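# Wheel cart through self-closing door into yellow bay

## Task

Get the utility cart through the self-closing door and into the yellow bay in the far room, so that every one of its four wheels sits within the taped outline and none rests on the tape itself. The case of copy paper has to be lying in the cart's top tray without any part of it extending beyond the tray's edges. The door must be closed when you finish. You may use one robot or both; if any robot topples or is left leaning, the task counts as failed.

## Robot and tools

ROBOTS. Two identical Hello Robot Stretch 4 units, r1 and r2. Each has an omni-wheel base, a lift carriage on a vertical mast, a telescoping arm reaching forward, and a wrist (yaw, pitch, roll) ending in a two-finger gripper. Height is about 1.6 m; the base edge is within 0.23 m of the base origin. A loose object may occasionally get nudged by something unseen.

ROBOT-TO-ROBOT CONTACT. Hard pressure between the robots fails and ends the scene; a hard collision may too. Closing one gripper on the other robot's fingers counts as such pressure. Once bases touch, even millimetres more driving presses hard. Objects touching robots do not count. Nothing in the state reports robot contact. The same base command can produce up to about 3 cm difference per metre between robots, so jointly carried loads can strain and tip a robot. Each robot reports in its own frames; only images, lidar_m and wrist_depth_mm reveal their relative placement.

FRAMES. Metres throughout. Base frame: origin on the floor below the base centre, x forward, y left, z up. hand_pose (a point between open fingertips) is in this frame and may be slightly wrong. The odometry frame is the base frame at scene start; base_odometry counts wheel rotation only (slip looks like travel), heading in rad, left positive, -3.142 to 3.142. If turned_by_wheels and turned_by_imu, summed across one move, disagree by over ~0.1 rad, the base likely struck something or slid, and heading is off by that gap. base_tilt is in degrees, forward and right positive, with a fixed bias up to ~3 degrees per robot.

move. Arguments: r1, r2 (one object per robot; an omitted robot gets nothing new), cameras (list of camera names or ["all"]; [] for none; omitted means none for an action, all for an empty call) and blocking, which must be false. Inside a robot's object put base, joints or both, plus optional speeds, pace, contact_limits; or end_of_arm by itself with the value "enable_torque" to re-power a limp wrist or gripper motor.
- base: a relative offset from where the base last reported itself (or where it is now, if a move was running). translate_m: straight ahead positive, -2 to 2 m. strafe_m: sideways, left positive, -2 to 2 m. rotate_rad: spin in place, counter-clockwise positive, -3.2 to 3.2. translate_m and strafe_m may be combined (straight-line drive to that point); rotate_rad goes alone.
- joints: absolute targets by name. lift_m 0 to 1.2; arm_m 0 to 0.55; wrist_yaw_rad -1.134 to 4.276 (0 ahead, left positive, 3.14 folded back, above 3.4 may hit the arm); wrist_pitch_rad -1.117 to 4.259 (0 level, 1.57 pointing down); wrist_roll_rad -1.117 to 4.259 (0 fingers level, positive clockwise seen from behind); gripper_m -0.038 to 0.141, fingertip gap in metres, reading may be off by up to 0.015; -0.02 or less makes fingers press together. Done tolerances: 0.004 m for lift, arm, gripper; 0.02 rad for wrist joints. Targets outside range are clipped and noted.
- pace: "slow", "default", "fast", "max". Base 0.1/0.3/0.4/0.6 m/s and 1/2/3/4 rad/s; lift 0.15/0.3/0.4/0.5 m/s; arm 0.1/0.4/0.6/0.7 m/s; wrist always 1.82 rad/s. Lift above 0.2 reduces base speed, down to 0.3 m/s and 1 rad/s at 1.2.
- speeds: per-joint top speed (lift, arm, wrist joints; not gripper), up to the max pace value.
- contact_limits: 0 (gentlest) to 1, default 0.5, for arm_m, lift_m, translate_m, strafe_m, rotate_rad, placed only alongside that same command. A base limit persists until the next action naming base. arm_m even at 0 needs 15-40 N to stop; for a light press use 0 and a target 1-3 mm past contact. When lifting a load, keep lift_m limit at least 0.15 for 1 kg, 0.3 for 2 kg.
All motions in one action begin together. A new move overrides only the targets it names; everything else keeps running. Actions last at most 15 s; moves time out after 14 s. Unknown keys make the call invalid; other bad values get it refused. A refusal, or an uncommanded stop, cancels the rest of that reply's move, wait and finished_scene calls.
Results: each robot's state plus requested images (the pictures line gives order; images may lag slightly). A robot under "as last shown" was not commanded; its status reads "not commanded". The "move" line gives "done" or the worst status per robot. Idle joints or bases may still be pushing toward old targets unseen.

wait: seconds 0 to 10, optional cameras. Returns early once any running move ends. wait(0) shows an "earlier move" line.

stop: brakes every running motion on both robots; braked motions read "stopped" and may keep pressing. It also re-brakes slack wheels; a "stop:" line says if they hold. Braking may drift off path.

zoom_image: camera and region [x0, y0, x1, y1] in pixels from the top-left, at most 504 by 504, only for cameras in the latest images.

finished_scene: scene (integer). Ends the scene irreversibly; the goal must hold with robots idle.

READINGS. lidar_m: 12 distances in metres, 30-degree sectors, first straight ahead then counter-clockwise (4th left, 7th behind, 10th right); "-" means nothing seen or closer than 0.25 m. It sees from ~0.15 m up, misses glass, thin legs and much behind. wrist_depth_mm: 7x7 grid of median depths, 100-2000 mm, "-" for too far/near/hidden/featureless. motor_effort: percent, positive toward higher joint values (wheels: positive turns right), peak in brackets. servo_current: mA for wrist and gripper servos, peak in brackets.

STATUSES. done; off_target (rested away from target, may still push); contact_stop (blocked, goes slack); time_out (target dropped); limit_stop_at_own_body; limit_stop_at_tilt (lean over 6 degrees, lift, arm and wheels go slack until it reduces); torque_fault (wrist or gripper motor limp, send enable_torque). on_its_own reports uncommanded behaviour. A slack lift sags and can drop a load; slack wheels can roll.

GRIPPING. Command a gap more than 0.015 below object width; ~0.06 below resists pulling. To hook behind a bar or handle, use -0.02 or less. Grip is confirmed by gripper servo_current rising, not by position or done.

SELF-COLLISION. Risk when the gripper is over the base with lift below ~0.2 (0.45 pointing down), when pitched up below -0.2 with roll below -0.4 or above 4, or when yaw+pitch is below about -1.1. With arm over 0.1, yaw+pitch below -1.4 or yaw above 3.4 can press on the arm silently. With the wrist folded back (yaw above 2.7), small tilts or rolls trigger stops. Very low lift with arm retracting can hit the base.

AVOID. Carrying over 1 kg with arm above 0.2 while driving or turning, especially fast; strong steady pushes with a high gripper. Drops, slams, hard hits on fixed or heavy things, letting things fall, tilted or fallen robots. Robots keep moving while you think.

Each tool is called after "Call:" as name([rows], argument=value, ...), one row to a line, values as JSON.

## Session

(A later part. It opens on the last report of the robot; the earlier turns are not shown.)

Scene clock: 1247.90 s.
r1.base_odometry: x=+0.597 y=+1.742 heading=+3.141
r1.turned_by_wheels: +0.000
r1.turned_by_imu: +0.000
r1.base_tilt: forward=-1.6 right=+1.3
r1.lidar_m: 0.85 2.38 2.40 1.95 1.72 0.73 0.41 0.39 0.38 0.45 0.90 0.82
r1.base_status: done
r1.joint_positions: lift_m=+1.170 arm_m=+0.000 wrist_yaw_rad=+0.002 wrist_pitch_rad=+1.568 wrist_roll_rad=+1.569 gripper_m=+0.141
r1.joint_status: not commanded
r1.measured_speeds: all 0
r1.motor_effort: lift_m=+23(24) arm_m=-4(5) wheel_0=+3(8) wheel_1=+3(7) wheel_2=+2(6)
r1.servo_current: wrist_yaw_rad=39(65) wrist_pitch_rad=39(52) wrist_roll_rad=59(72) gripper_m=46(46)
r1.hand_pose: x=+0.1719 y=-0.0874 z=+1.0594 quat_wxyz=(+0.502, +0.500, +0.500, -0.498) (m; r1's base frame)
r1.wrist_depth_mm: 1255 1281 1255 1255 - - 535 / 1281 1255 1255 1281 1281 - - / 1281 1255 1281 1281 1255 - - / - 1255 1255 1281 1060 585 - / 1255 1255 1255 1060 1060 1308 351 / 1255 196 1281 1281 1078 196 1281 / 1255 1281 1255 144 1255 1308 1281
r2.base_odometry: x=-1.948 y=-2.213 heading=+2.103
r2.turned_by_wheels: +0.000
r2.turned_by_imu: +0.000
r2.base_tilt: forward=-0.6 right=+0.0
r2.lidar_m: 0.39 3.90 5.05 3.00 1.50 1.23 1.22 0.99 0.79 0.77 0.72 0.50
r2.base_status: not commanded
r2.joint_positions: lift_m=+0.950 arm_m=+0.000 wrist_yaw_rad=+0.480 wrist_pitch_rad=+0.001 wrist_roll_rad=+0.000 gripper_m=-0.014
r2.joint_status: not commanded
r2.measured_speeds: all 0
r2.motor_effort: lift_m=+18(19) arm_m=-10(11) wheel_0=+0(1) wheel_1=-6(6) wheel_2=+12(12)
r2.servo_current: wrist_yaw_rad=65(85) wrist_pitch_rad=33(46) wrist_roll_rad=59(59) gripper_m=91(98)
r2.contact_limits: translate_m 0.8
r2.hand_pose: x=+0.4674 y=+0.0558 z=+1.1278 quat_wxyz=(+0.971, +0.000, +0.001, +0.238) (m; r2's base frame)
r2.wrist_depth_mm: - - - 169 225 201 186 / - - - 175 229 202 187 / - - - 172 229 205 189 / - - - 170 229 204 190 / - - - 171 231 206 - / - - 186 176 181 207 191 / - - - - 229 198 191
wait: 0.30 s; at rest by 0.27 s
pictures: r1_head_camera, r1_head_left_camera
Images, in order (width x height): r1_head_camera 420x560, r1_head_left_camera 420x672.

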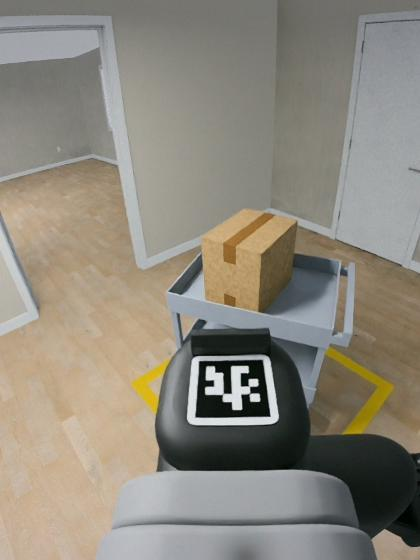

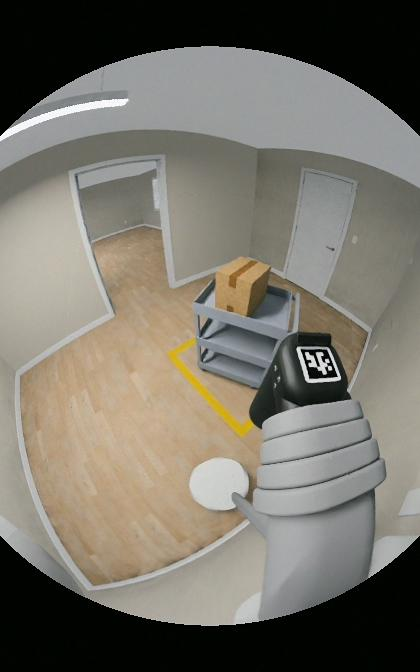

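Call:
move(blocking=false, r2={"joints":{"gripper_m":0.12}})

Call:
wait(seconds=2)

Call:
wait(seconds=2.5, cameras=["r2_head_left_camera","r1_head_left_camera"])

Call:
zoom_image(camera="r1_head_left_camera", region=[160, 240, 320, 440])

Scene clock: 1265.00 s.
move: r2 moving
r1: as last shown
r1.lidar_m: 0.85 2.39 2.39 1.93 1.72 0.74 0.43 0.37 0.38 0.48 0.90 0.82
r1.motor_effort: lift_m=+23(23) arm_m=-4(4) wheel_0=+2(3) wheel_1=+3(3) wheel_2=+2(2)
r1.servo_current: wrist_yaw_rad=46(59) wrist_pitch_rad=52(52) wrist_roll_rad=52(65) gripper_m=46(52)
r1.wrist_depth_mm: 1255 1255 1255 1281 - - 539 / 1255 1255 1281 1281 1281 - - / 1255 1255 1281 1281 1308 - - / - 1281 1281 1255 1060 591 - / 1229 1281 1255 1098 1078 1255 347 / 1281 196 1281 1281 1078 196 1308 / 1255 1308 1281 143 1308 1308 1255
r2.base_odometry: x=-1.948 y=-2.213 heading=+2.103
r2.turned_by_wheels: +0.000
r2.turned_by_imu: +0.000
r2.base_tilt: forward=-0.7 right=+0.0
r2.lidar_m: 0.42 3.93 5.03 2.98 1.49 1.23 1.22 1.02 0.80 0.78 0.74 0.50
r2.base_status: not commanded
r2.joint_positions: lift_m=+0.950 arm_m=+0.000 wrist_yaw_rad=+0.476 wrist_pitch_rad=+0.001 wrist_roll_rad=+0.000 gripper_m=+0.009
r2.joint_status: gripper_m moving
r2.measured_speeds: translate_m=-0.001 strafe_m=+0.000 rotate_rad=-0.002 lift_m=+0.000 arm_m=-0.001 wrist_yaw_rad=-0.021 wrist_pitch_rad=+0.000 wrist_roll_rad=+0.000
r2.motor_effort: lift_m=+18(19) arm_m=-10(11) wheel_0=+0(1) wheel_1=-5(6) wheel_2=+11(12)
r2.servo_current: wrist_yaw_rad=52(72) wrist_pitch_rad=39(46) wrist_roll_rad=59(59) gripper_m=98(98)
r2.contact_limits: translate_m 0.8
r2.hand_pose: x=+0.4676 y=+0.0546 z=+1.1278 quat_wxyz=(+0.972, +0.000, +0.001, +0.236) (m; r2's base frame)
r2.wrist_depth_mm: - - - 171 227 203 188 / - - - 178 229 204 190 / - - - 174 230 206 190 / - - - 175 231 206 191 / - - - 175 231 208 - / - - 192 177 185 208 193 / - - - - 231 202 194
pictures: none

Scene clock: 1266.63 s.
earlier move: r2 done
r1.base_odometry: x=+0.597 y=+1.742 heading=+3.141
r1.turned_by_wheels: +0.000
r1.turned_by_imu: +0.000
r1.base_tilt: forward=-1.6 right=+1.3
r1.lidar_m: 0.86 2.37 2.39 1.95 1.72 0.75 0.45 0.38 0.38 0.46 0.90 0.84
r1.base_status: not commanded
r1.joint_positions: lift_m=+1.170 arm_m=+0.000 wrist_yaw_rad=+0.002 wrist_pitch_rad=+1.568 wrist_roll_rad=+1.569 gripper_m=+0.141
r1.joint_status: not commanded
r1.measured_speeds: all 0
r1.motor_effort: lift_m=+23(23) arm_m=-4(5) wheel_0=+2(3) wheel_1=+3(3) wheel_2=+1(2)
r1.servo_current: wrist_yaw_rad=52(72) wrist_pitch_rad=46(52) wrist_roll_rad=46(65) gripper_m=39(52)
r1.hand_pose: x=+0.1719 y=-0.0874 z=+1.0594 quat_wxyz=(+0.502, +0.500, +0.500, -0.498) (m; r1's base frame)
r1.wrist_depth_mm: 1308 1255 1255 1281 - - 535 / 1281 1255 1281 1255 1281 - - / 1255 1229 1255 1255 1281 - - / - 1255 1281 1281 1078 591 - / 1255 1281 1281 1078 1078 1281 351 / 1255 196 1255 1336 1060 196 1308 / 1281 1281 1255 143 1308 1255 1281
r2.base_odometry: x=-1.948 y=-2.213 heading=+2.102
r2.turned_by_wheels: +0.000
r2.turned_by_imu: +0.000
r2.base_tilt: forward=-0.6 right=+0.1
r2.lidar_m: 0.75 3.89 5.07 2.97 1.52 1.22 1.20 1.01 0.80 0.80 0.87 0.77
r2.base_status: not commanded
r2.joint_positions: lift_m=+0.950 arm_m=+0.000 wrist_yaw_rad=+0.473 wrist_pitch_rad=+0.001 wrist_roll_rad=+0.000 gripper_m=+0.120
r2.joint_status: all done
r2.measured_speeds: all 0
r2.motor_effort: lift_m=+18(19) arm_m=-7(11) wheel_0=+0(1) wheel_1=+0(6) wheel_2=+3(12)
r2.servo_current: wrist_yaw_rad=39(72) wrist_pitch_rad=39(46) wrist_roll_rad=52(59) gripper_m=52(124)
r2.contact_limits: translate_m 0.8
r2.hand_pose: x=+0.4677 y=+0.0534 z=+1.1278 quat_wxyz=(+0.972, +0.000, +0.001, +0.234) (m; r2's base frame)
r2.wrist_depth_mm: - - - - - - - / - - - - - 462 - / - - - - - 452 - / - - - - - 459 - / - - - - - - - / - - 201 - 199 - - / - - - - - - -
wait: 1.63 of 2 s (r2 has come to rest)
pictures: none

Scene clock: 1269.13 s.
r1.base_odometry: x=+0.597 y=+1.742 heading=+3.141
r1.turned_by_wheels: +0.000
r1.turned_by_imu: +0.000
r1.base_tilt: forward=-1.6 right=+1.3
r1.lidar_m: 0.84 2.38 2.39 1.96 1.71 0.75 0.44 0.37 0.39 0.49 0.90 0.83
r1.base_status: not commanded
r1.joint_positions: lift_m=+1.170 arm_m=+0.000 wrist_yaw_rad=+0.002 wrist_pitch_rad=+1.568 wrist_roll_rad=+1.569 gripper_m=+0.141
r1.joint_status: not commanded
r1.measured_speeds: all 0
r1.motor_effort: lift_m=+23(23) arm_m=-4(5) wheel_0=+2(3) wheel_1=+3(3) wheel_2=+2(2)
r1.servo_current: wrist_yaw_rad=65(72) wrist_pitch_rad=33(52) wrist_roll_rad=59(65) gripper_m=46(52)
r1.hand_pose: x=+0.1719 y=-0.0874 z=+1.0594 quat_wxyz=(+0.502, +0.500, +0.500, -0.498) (m; r1's base frame)
r1.wrist_depth_mm: 1255 1255 1255 1255 - - 539 / 1281 1255 1255 1308 1255 - - / 1255 1281 1255 1281 1281 - - / - 1255 1281 1255 1078 591 - / 1255 1281 1281 1078 1060 1281 347 / 1255 197 1281 1308 1078 196 1255 / 1281 1255 1308 144 1255 1255 1255
r2.base_odometry: x=-1.948 y=-2.213 heading=+2.102
r2.turned_by_wheels: +0.000
r2.turned_by_imu: +0.000
r2.base_tilt: forward=-0.7 right=+0.1
r2.lidar_m: 3.53 3.90 5.04 2.97 1.53 1.22 1.19 0.99 0.81 0.78 0.85 1.13
r2.base_status: not commanded
r2.joint_positions: lift_m=+0.950 arm_m=+0.000 wrist_yaw_rad=+0.473 wrist_pitch_rad=+0.001 wrist_roll_rad=+0.000 gripper_m=+0.120
r2.joint_status: all done
r2.measured_speeds: all 0
r2.motor_effort: lift_m=+18(19) arm_m=-7(11) wheel_0=+0(1) wheel_1=-1(6) wheel_2=+3(12)
r2.servo_current: wrist_yaw_rad=46(72) wrist_pitch_rad=39(46) wrist_roll_rad=52(59) gripper_m=46(124)
r2.contact_limits: translate_m 0.8
r2.hand_pose: x=+0.4677 y=+0.0534 z=+1.1278 quat_wxyz=(+0.972, +0.000, +0.001, +0.234) (m; r2's base frame)
r2.wrist_depth_mm: - - - - - - - / - - - - - - - / - - - - - - - / - - - - - - - / - - - - - - - / - - 201 - 199 - - / - - - - - - -
wait: 2.50 s; at rest by 0.27 s
pictures: r1_head_left_camera, r2_head_left_camera
Images, in order (width x height): r1_head_left_camera 420x672, r2_head_left_camera 420x672.

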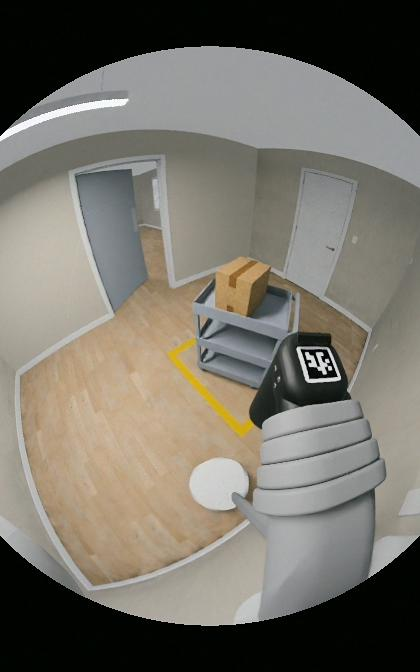

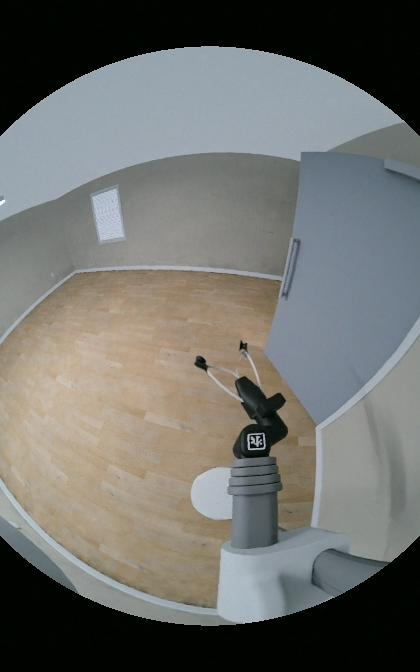

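Scaled by 2.520 from the camera's 420x672 image, which has a finer 600x960 frame.

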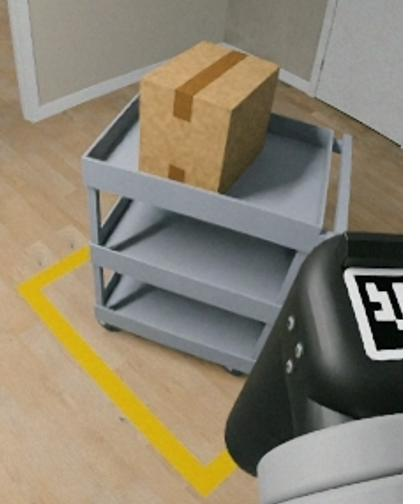

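Call:
move(blocking=false, r1={"base":{"translate_m":0.68,"strafe_m":0.75}})

Call:
wait(seconds=6)

Call:
move(blocking=false, r1={"base":{"rotate_rad":-1.1}})

Call:
wait(seconds=3)

Call:
wait(seconds=0.3, cameras=["r1_head_left_camera","r1_head_camera","r2_head_left_camera"])

Call:
zoom_image(camera="r1_head_left_camera", region=[130, 230, 400, 480])

Call:
zoom_image(camera="r2_head_left_camera", region=[250, 120, 420, 440])

Scene clock: 1278.13 s.
move: r1 moving
r1.base_odometry: x=+0.576 y=+1.718 heading=+3.141
r1.turned_by_wheels: +0.000
r1.turned_by_imu: +0.000
r1.base_tilt: forward=-1.6 right=+1.3
r1.lidar_m: 0.84 2.36 2.37 1.96 1.71 0.81 0.48 0.43 0.43 0.50 0.97 0.81
r1.base_status: translate_m moving; strafe_m moving
r1.joint_positions: lift_m=+1.170 arm_m=+0.000 wrist_yaw_rad=+0.002 wrist_pitch_rad=+1.568 wrist_roll_rad=+1.569 gripper_m=+0.141
r1.joint_status: not commanded
r1.measured_speeds: translate_m=+0.084 strafe_m=+0.091 rotate_rad=+0.005 lift_m=+0.000 arm_m=+0.000 wrist_yaw_rad=+0.000 wrist_pitch_rad=+0.000 wrist_roll_rad=+0.000
r1.motor_effort: lift_m=+23(23) arm_m=-4(4) wheel_0=-6(6) wheel_1=+8(10) wheel_2=-6(7)
r1.servo_current: wrist_yaw_rad=72(72) wrist_pitch_rad=39(46) wrist_roll_rad=59(59) gripper_m=39(46)
r1.hand_pose: x=+0.1719 y=-0.0874 z=+1.0594 quat_wxyz=(+0.502, +0.500, +0.500, -0.498) (m; r1's base frame)
r1.wrist_depth_mm: 1255 1255 1255 1255 - - 554 / 1255 1255 1281 1255 1281 - - / - 1281 1281 1281 1308 - - / - 1255 1255 1281 1060 621 - / 1229 1255 1255 1060 1078 1281 359 / 1255 197 1281 1281 1078 196 1281 / 1255 1229 1281 144 1281 1255 1281
r2: as last shown
r2.turned_by_imu: +0.001
r2.lidar_m: 3.54 3.89 5.02 2.99 1.51 1.22 1.21 1.01 0.82 0.79 0.91 1.44
r2.motor_effort: lift_m=+18(19) arm_m=-7(7) wheel_0=+1(1) wheel_1=-1(1) wheel_2=+3(3)
r2.servo_current: wrist_yaw_rad=52(52) wrist_pitch_rad=39(46) wrist_roll_rad=39(52) gripper_m=46(59)
r2.contact_limits: translate_m 0.8
pictures: none

Scene clock: 1282.47 s.
earlier move: r1 done
r1.base_odometry: x=-0.084 y=+0.993 heading=+3.140
r1.turned_by_wheels: +0.000
r1.turned_by_imu: +0.005
r1.base_tilt: forward=-1.6 right=+1.3
r1.lidar_m: 1.67 1.37 1.39 1.69 1.62 1.61 1.58 1.39 1.39 0.88 0.63 0.92
r1.base_status: done
r1.joint_positions: lift_m=+1.170 arm_m=+0.000 wrist_yaw_rad=+0.002 wrist_pitch_rad=+1.568 wrist_roll_rad=+1.569 gripper_m=+0.141
r1.joint_status: not commanded
r1.measured_speeds: all 0
r1.motor_effort: lift_m=+23(23) arm_m=-4(5) wheel_0=-2(9) wheel_1=-1(12) wheel_2=-1(8)
r1.servo_current: wrist_yaw_rad=46(72) wrist_pitch_rad=46(59) wrist_roll_rad=46(65) gripper_m=46(52)
r1.hand_pose: x=+0.1719 y=-0.0874 z=+1.0594 quat_wxyz=(+0.502, +0.500, +0.500, -0.498) (m; r1's base frame)
r1.wrist_depth_mm: 1281 1255 1078 1308 1281 1255 1281 / 1255 1281 1308 1255 1281 1308 1281 / 1255 1229 1281 1255 1255 1281 1281 / 1255 1255 1308 1281 1060 1281 1255 / 1281 1281 1281 1060 1078 1281 375 / 1281 209 1255 1308 1060 196 1308 / 1255 1308 1281 144 1255 1255 1255
r2.base_odometry: x=-1.948 y=-2.213 heading=+2.102
r2.turned_by_wheels: +0.000
r2.turned_by_imu: +0.001
r2.base_tilt: forward=-0.7 right=+0.1
r2.lidar_m: 3.53 3.90 5.06 2.99 1.52 1.22 1.20 0.98 0.81 0.80 0.88 1.38
r2.base_status: not commanded
r2.joint_positions: lift_m=+0.950 arm_m=+0.000 wrist_yaw_rad=+0.473 wrist_pitch_rad=+0.001 wrist_roll_rad=+0.000 gripper_m=+0.120
r2.joint_status: not commanded
r2.measured_speeds: all 0
r2.motor_effort: lift_m=+18(19) arm_m=-7(8) wheel_0=+1(1) wheel_1=-1(1) wheel_2=+3(4)
r2.servo_current: wrist_yaw_rad=46(59) wrist_pitch_rad=39(46) wrist_roll_rad=52(59) gripper_m=52(59)
r2.contact_limits: translate_m 0.8
r2.hand_pose: x=+0.4677 y=+0.0534 z=+1.1278 quat_wxyz=(+0.972, +0.000, +0.001, +0.234) (m; r2's base frame)
r2.wrist_depth_mm: - - - - - - - / - - - - - - - / - - - - - - - / - - - - - - - / - - - - - - - / - - 201 - 200 - - / - - - - - - -
wait: 4.33 of 6 s (r1 has come to rest)
pictures: none

Scene clock: 1282.97 s.
move: r1 moving
r1.base_odometry: x=-0.084 y=+0.993 heading=+3.003
r1.turned_by_wheels: -0.137
r1.turned_by_imu: -0.138
r1.base_tilt: forward=-1.6 right=+1.2
r1.lidar_m: 1.82 1.38 1.37 1.56 1.64 1.61 1.70 1.41 1.38 1.09 0.62 0.68
r1.base_status: rotate_rad moving
r1.joint_positions: lift_m=+1.170 arm_m=+0.000 wrist_yaw_rad=+0.002 wrist_pitch_rad=+1.568 wrist_roll_rad=+1.569 gripper_m=+0.141
r1.joint_status: not commanded
r1.measured_speeds: translate_m=+0.000 strafe_m=-0.002 rotate_rad=-0.535 lift_m=+0.000 arm_m=+0.000 wrist_yaw_rad=+0.000 wrist_pitch_rad=+0.000 wrist_roll_rad=+0.000
r1.motor_effort: lift_m=+23(23) arm_m=-4(4) wheel_0=+5(7) wheel_1=+4(6) wheel_2=+5(6)
r1.servo_current: wrist_yaw_rad=65(65) wrist_pitch_rad=39(46) wrist_roll_rad=59(59) gripper_m=46(46)
r1.hand_pose: x=+0.1719 y=-0.0874 z=+1.0594 quat_wxyz=(+0.502, +0.500, +0.500, -0.498) (m; r1's base frame)
r1.wrist_depth_mm: 1281 - 1281 1281 1308 1281 1281 / 1308 1281 1308 1281 1281 1255 1281 / 1281 1281 1255 1281 1281 1308 1255 / 1281 1281 1308 1255 1078 1281 1281 / 1255 1255 1255 1060 1042 1308 373 / 1255 210 1255 1281 1078 196 1281 / 1281 1255 1255 143 1255 1308 1281
r2: as last shown
r2.turned_by_imu: +0.000
r2.base_tilt: forward=-0.6 right=+0.0
r2.lidar_m: 3.52 3.92 5.03 3.00 1.49 1.22 1.21 0.99 0.80 0.79 0.88 1.39
r2.motor_effort: lift_m=+18(19) arm_m=-7(7) wheel_0=+0(1) wheel_1=-1(1) wheel_2=+3(3)
r2.servo_current: wrist_yaw_rad=52(59) wrist_pitch_rad=39(46) wrist_roll_rad=46(46) gripper_m=59(59)
r2.contact_limits: translate_m 0.8
r2.wrist_depth_mm: - - - - - - - / - - - - - - - / - - - - - - - / - - - - - - - / - - - - - - - / - - 202 - 199 - - / - - - - - - -
pictures: none

Scene clock: 1284.77 s.
earlier move: r1 done
r1.base_odometry: x=-0.084 y=+0.993 heading=+2.041
r1.turned_by_wheels: -0.962
r1.turned_by_imu: -0.967
r1.base_tilt: forward=-1.6 right=+1.3
r1.lidar_m: 0.62 0.82 1.69 1.37 1.40 1.63 1.64 1.64 1.63 1.39 1.39 0.91
r1.base_status: done
r1.joint_positions: lift_m=+1.170 arm_m=+0.000 wrist_yaw_rad=+0.002 wrist_pitch_rad=+1.568 wrist_roll_rad=+1.569 gripper_m=+0.141
r1.joint_status: not commanded
r1.measured_speeds: all 0
r1.motor_effort: lift_m=+23(23) arm_m=-4(5) wheel_0=+2(7) wheel_1=+3(7) wheel_2=+2(6)
r1.servo_current: wrist_yaw_rad=39(72) wrist_pitch_rad=39(46) wrist_roll_rad=72(72) gripper_m=46(52)
r1.hand_pose: x=+0.1719 y=-0.0874 z=+1.0594 quat_wxyz=(+0.502, +0.500, +0.500, -0.498) (m; r1's base frame)
r1.wrist_depth_mm: 1255 1255 1255 1281 1281 1281 1308 / 1255 1255 1255 1255 1281 1255 1281 / 1255 1255 1255 1281 1281 1281 1308 / - 1281 1281 1281 1060 1255 1281 / - 1255 1255 1060 1060 1281 375 / 723 196 1229 1281 1060 196 1281 / 1281 1255 1281 144 1255 1281 1281
r2.base_odometry: x=-1.948 y=-2.213 heading=+2.102
r2.turned_by_wheels: +0.000
r2.turned_by_imu: +0.000
r2.base_tilt: forward=-0.7 right=+0.1
r2.lidar_m: 3.52 3.93 5.05 2.99 1.53 1.22 1.20 1.00 0.80 0.78 0.88 1.41
r2.base_status: not commanded
r2.joint_positions: lift_m=+0.950 arm_m=+0.000 wrist_yaw_rad=+0.473 wrist_pitch_rad=+0.001 wrist_roll_rad=+0.000 gripper_m=+0.120
r2.joint_status: not commanded
r2.measured_speeds: all 0
r2.motor_effort: lift_m=+18(19) arm_m=-7(8) wheel_0=+1(1) wheel_1=-1(1) wheel_2=+3(3)
r2.servo_current: wrist_yaw_rad=52(59) wrist_pitch_rad=39(46) wrist_roll_rad=46(52) gripper_m=59(59)
r2.contact_limits: translate_m 0.8
r2.hand_pose: x=+0.4677 y=+0.0534 z=+1.1278 quat_wxyz=(+0.972, +0.000, +0.001, +0.234) (m; r2's base frame)
r2.wrist_depth_mm: - - - - - - - / - - - - - - - / - - - - - - - / - - - - - - - / - - - - - - - / - - 201 - 200 - - / - - - - - - -
wait: 1.80 of 3 s (r1 has come to rest)
pictures: none

Scene clock: 1285.07 s.
r1.base_odometry: x=-0.084 y=+0.993 heading=+2.041
r1.turned_by_wheels: +0.000
r1.turned_by_imu: +0.000
r1.base_tilt: forward=-1.6 right=+1.2
r1.lidar_m: 0.59 0.83 1.73 1.37 1.37 1.63 1.63 1.61 1.61 1.39 1.39 0.89
r1.base_status: done
r1.joint_positions: lift_m=+1.170 arm_m=+0.000 wrist_yaw_rad=+0.002 wrist_pitch_rad=+1.568 wrist_roll_rad=+1.569 gripper_m=+0.141
r1.joint_status: not commanded
r1.measured_speeds: all 0
r1.motor_effort: lift_m=+23(23) arm_m=-4(5) wheel_0=+3(7) wheel_1=+3(7) wheel_2=+2(6)
r1.servo_current: wrist_yaw_rad=46(72) wrist_pitch_rad=46(46) wrist_roll_rad=26(72) gripper_m=52(52)
r1.hand_pose: x=+0.1719 y=-0.0874 z=+1.0594 quat_wxyz=(+0.502, +0.500, +0.500, -0.498) (m; r1's base frame)
r1.wrist_depth_mm: 1281 1229 1308 1281 1281 1308 1308 / 1281 1255 1281 1281 1255 1281 1281 / 1255 1281 1281 1255 1255 1281 1281 / - 1255 1255 1255 1060 1308 1281 / - 1229 1255 1042 1060 1281 373 / 732 197 1281 1308 1078 196 1229 / 1281 1281 1281 143 1308 1255 1281
r2.base_odometry: x=-1.948 y=-2.213 heading=+2.102
r2.turned_by_wheels: +0.000
r2.turned_by_imu: +0.000
r2.base_tilt: forward=-0.7 right=+0.0
r2.lidar_m: 3.54 3.92 5.05 2.96 1.48 1.24 1.21 0.98 0.78 0.78 0.90 1.40
r2.base_status: not commanded
r2.joint_positions: lift_m=+0.950 arm_m=+0.000 wrist_yaw_rad=+0.473 wrist_pitch_rad=+0.001 wrist_roll_rad=+0.000 gripper_m=+0.120
r2.joint_status: not commanded
r2.measured_speeds: all 0
r2.motor_effort: lift_m=+19(19) arm_m=-7(8) wheel_0=+1(1) wheel_1=-1(1) wheel_2=+3(3)
r2.servo_current: wrist_yaw_rad=59(59) wrist_pitch_rad=39(46) wrist_roll_rad=46(52) gripper_m=52(59)
r2.contact_limits: translate_m 0.8
r2.hand_pose: x=+0.4677 y=+0.0534 z=+1.1278 quat_wxyz=(+0.972, +0.000, +0.001, +0.234) (m; r2's base frame)
r2.wrist_depth_mm: - - - - - - - / - - - - - - - / - - - - - - - / - - - - - - - / - - - - - - - / - - 200 - 199 - - / - - - - - - -
wait: 0.30 s; at rest by 0.27 s
pictures: r1_head_camera, r1_head_left_camera, r2_head_left_camera
Images, in order (width x height): r1_head_camera 420x560, r1_head_left_camera 420x672, r2_head_left_camera 420x672.

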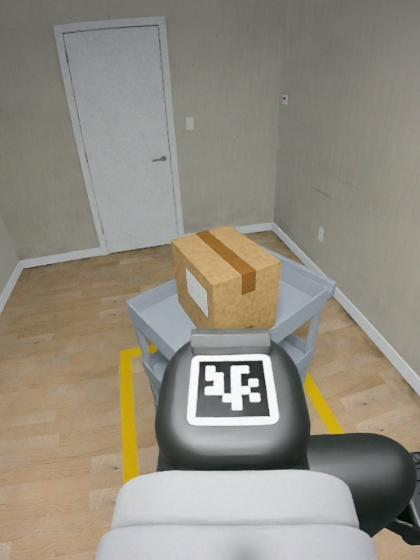

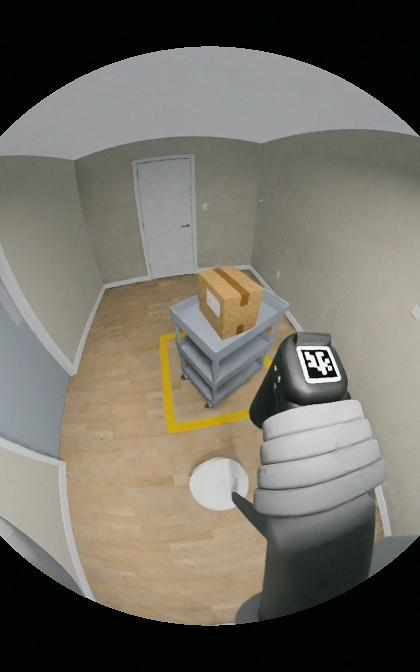

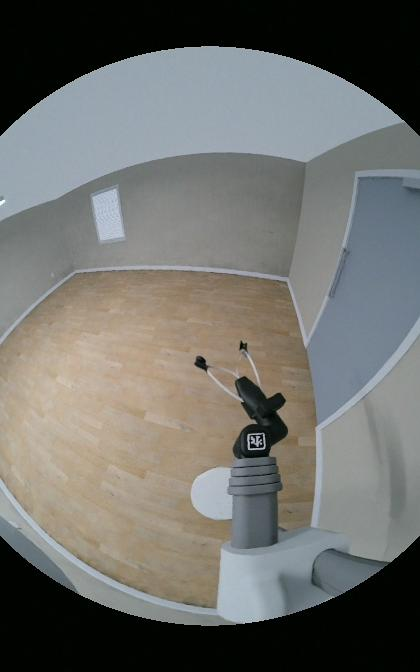

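Scaled by 1.867 from the camera's 420x672 image, which has a finer 600x960 frame.

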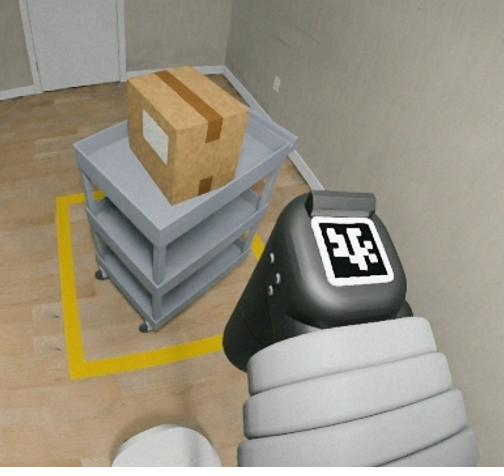

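Scaled by 1.575 from the camera's 420x672 image, which has a finer 600x960 frame.

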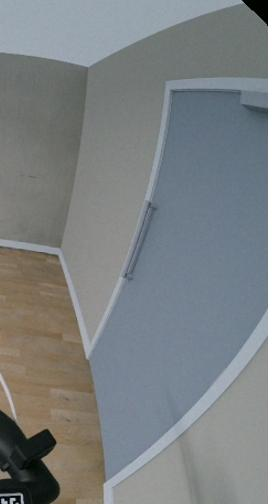

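Call:
finished_scene(scene=2)

The scene is finished: the task was done.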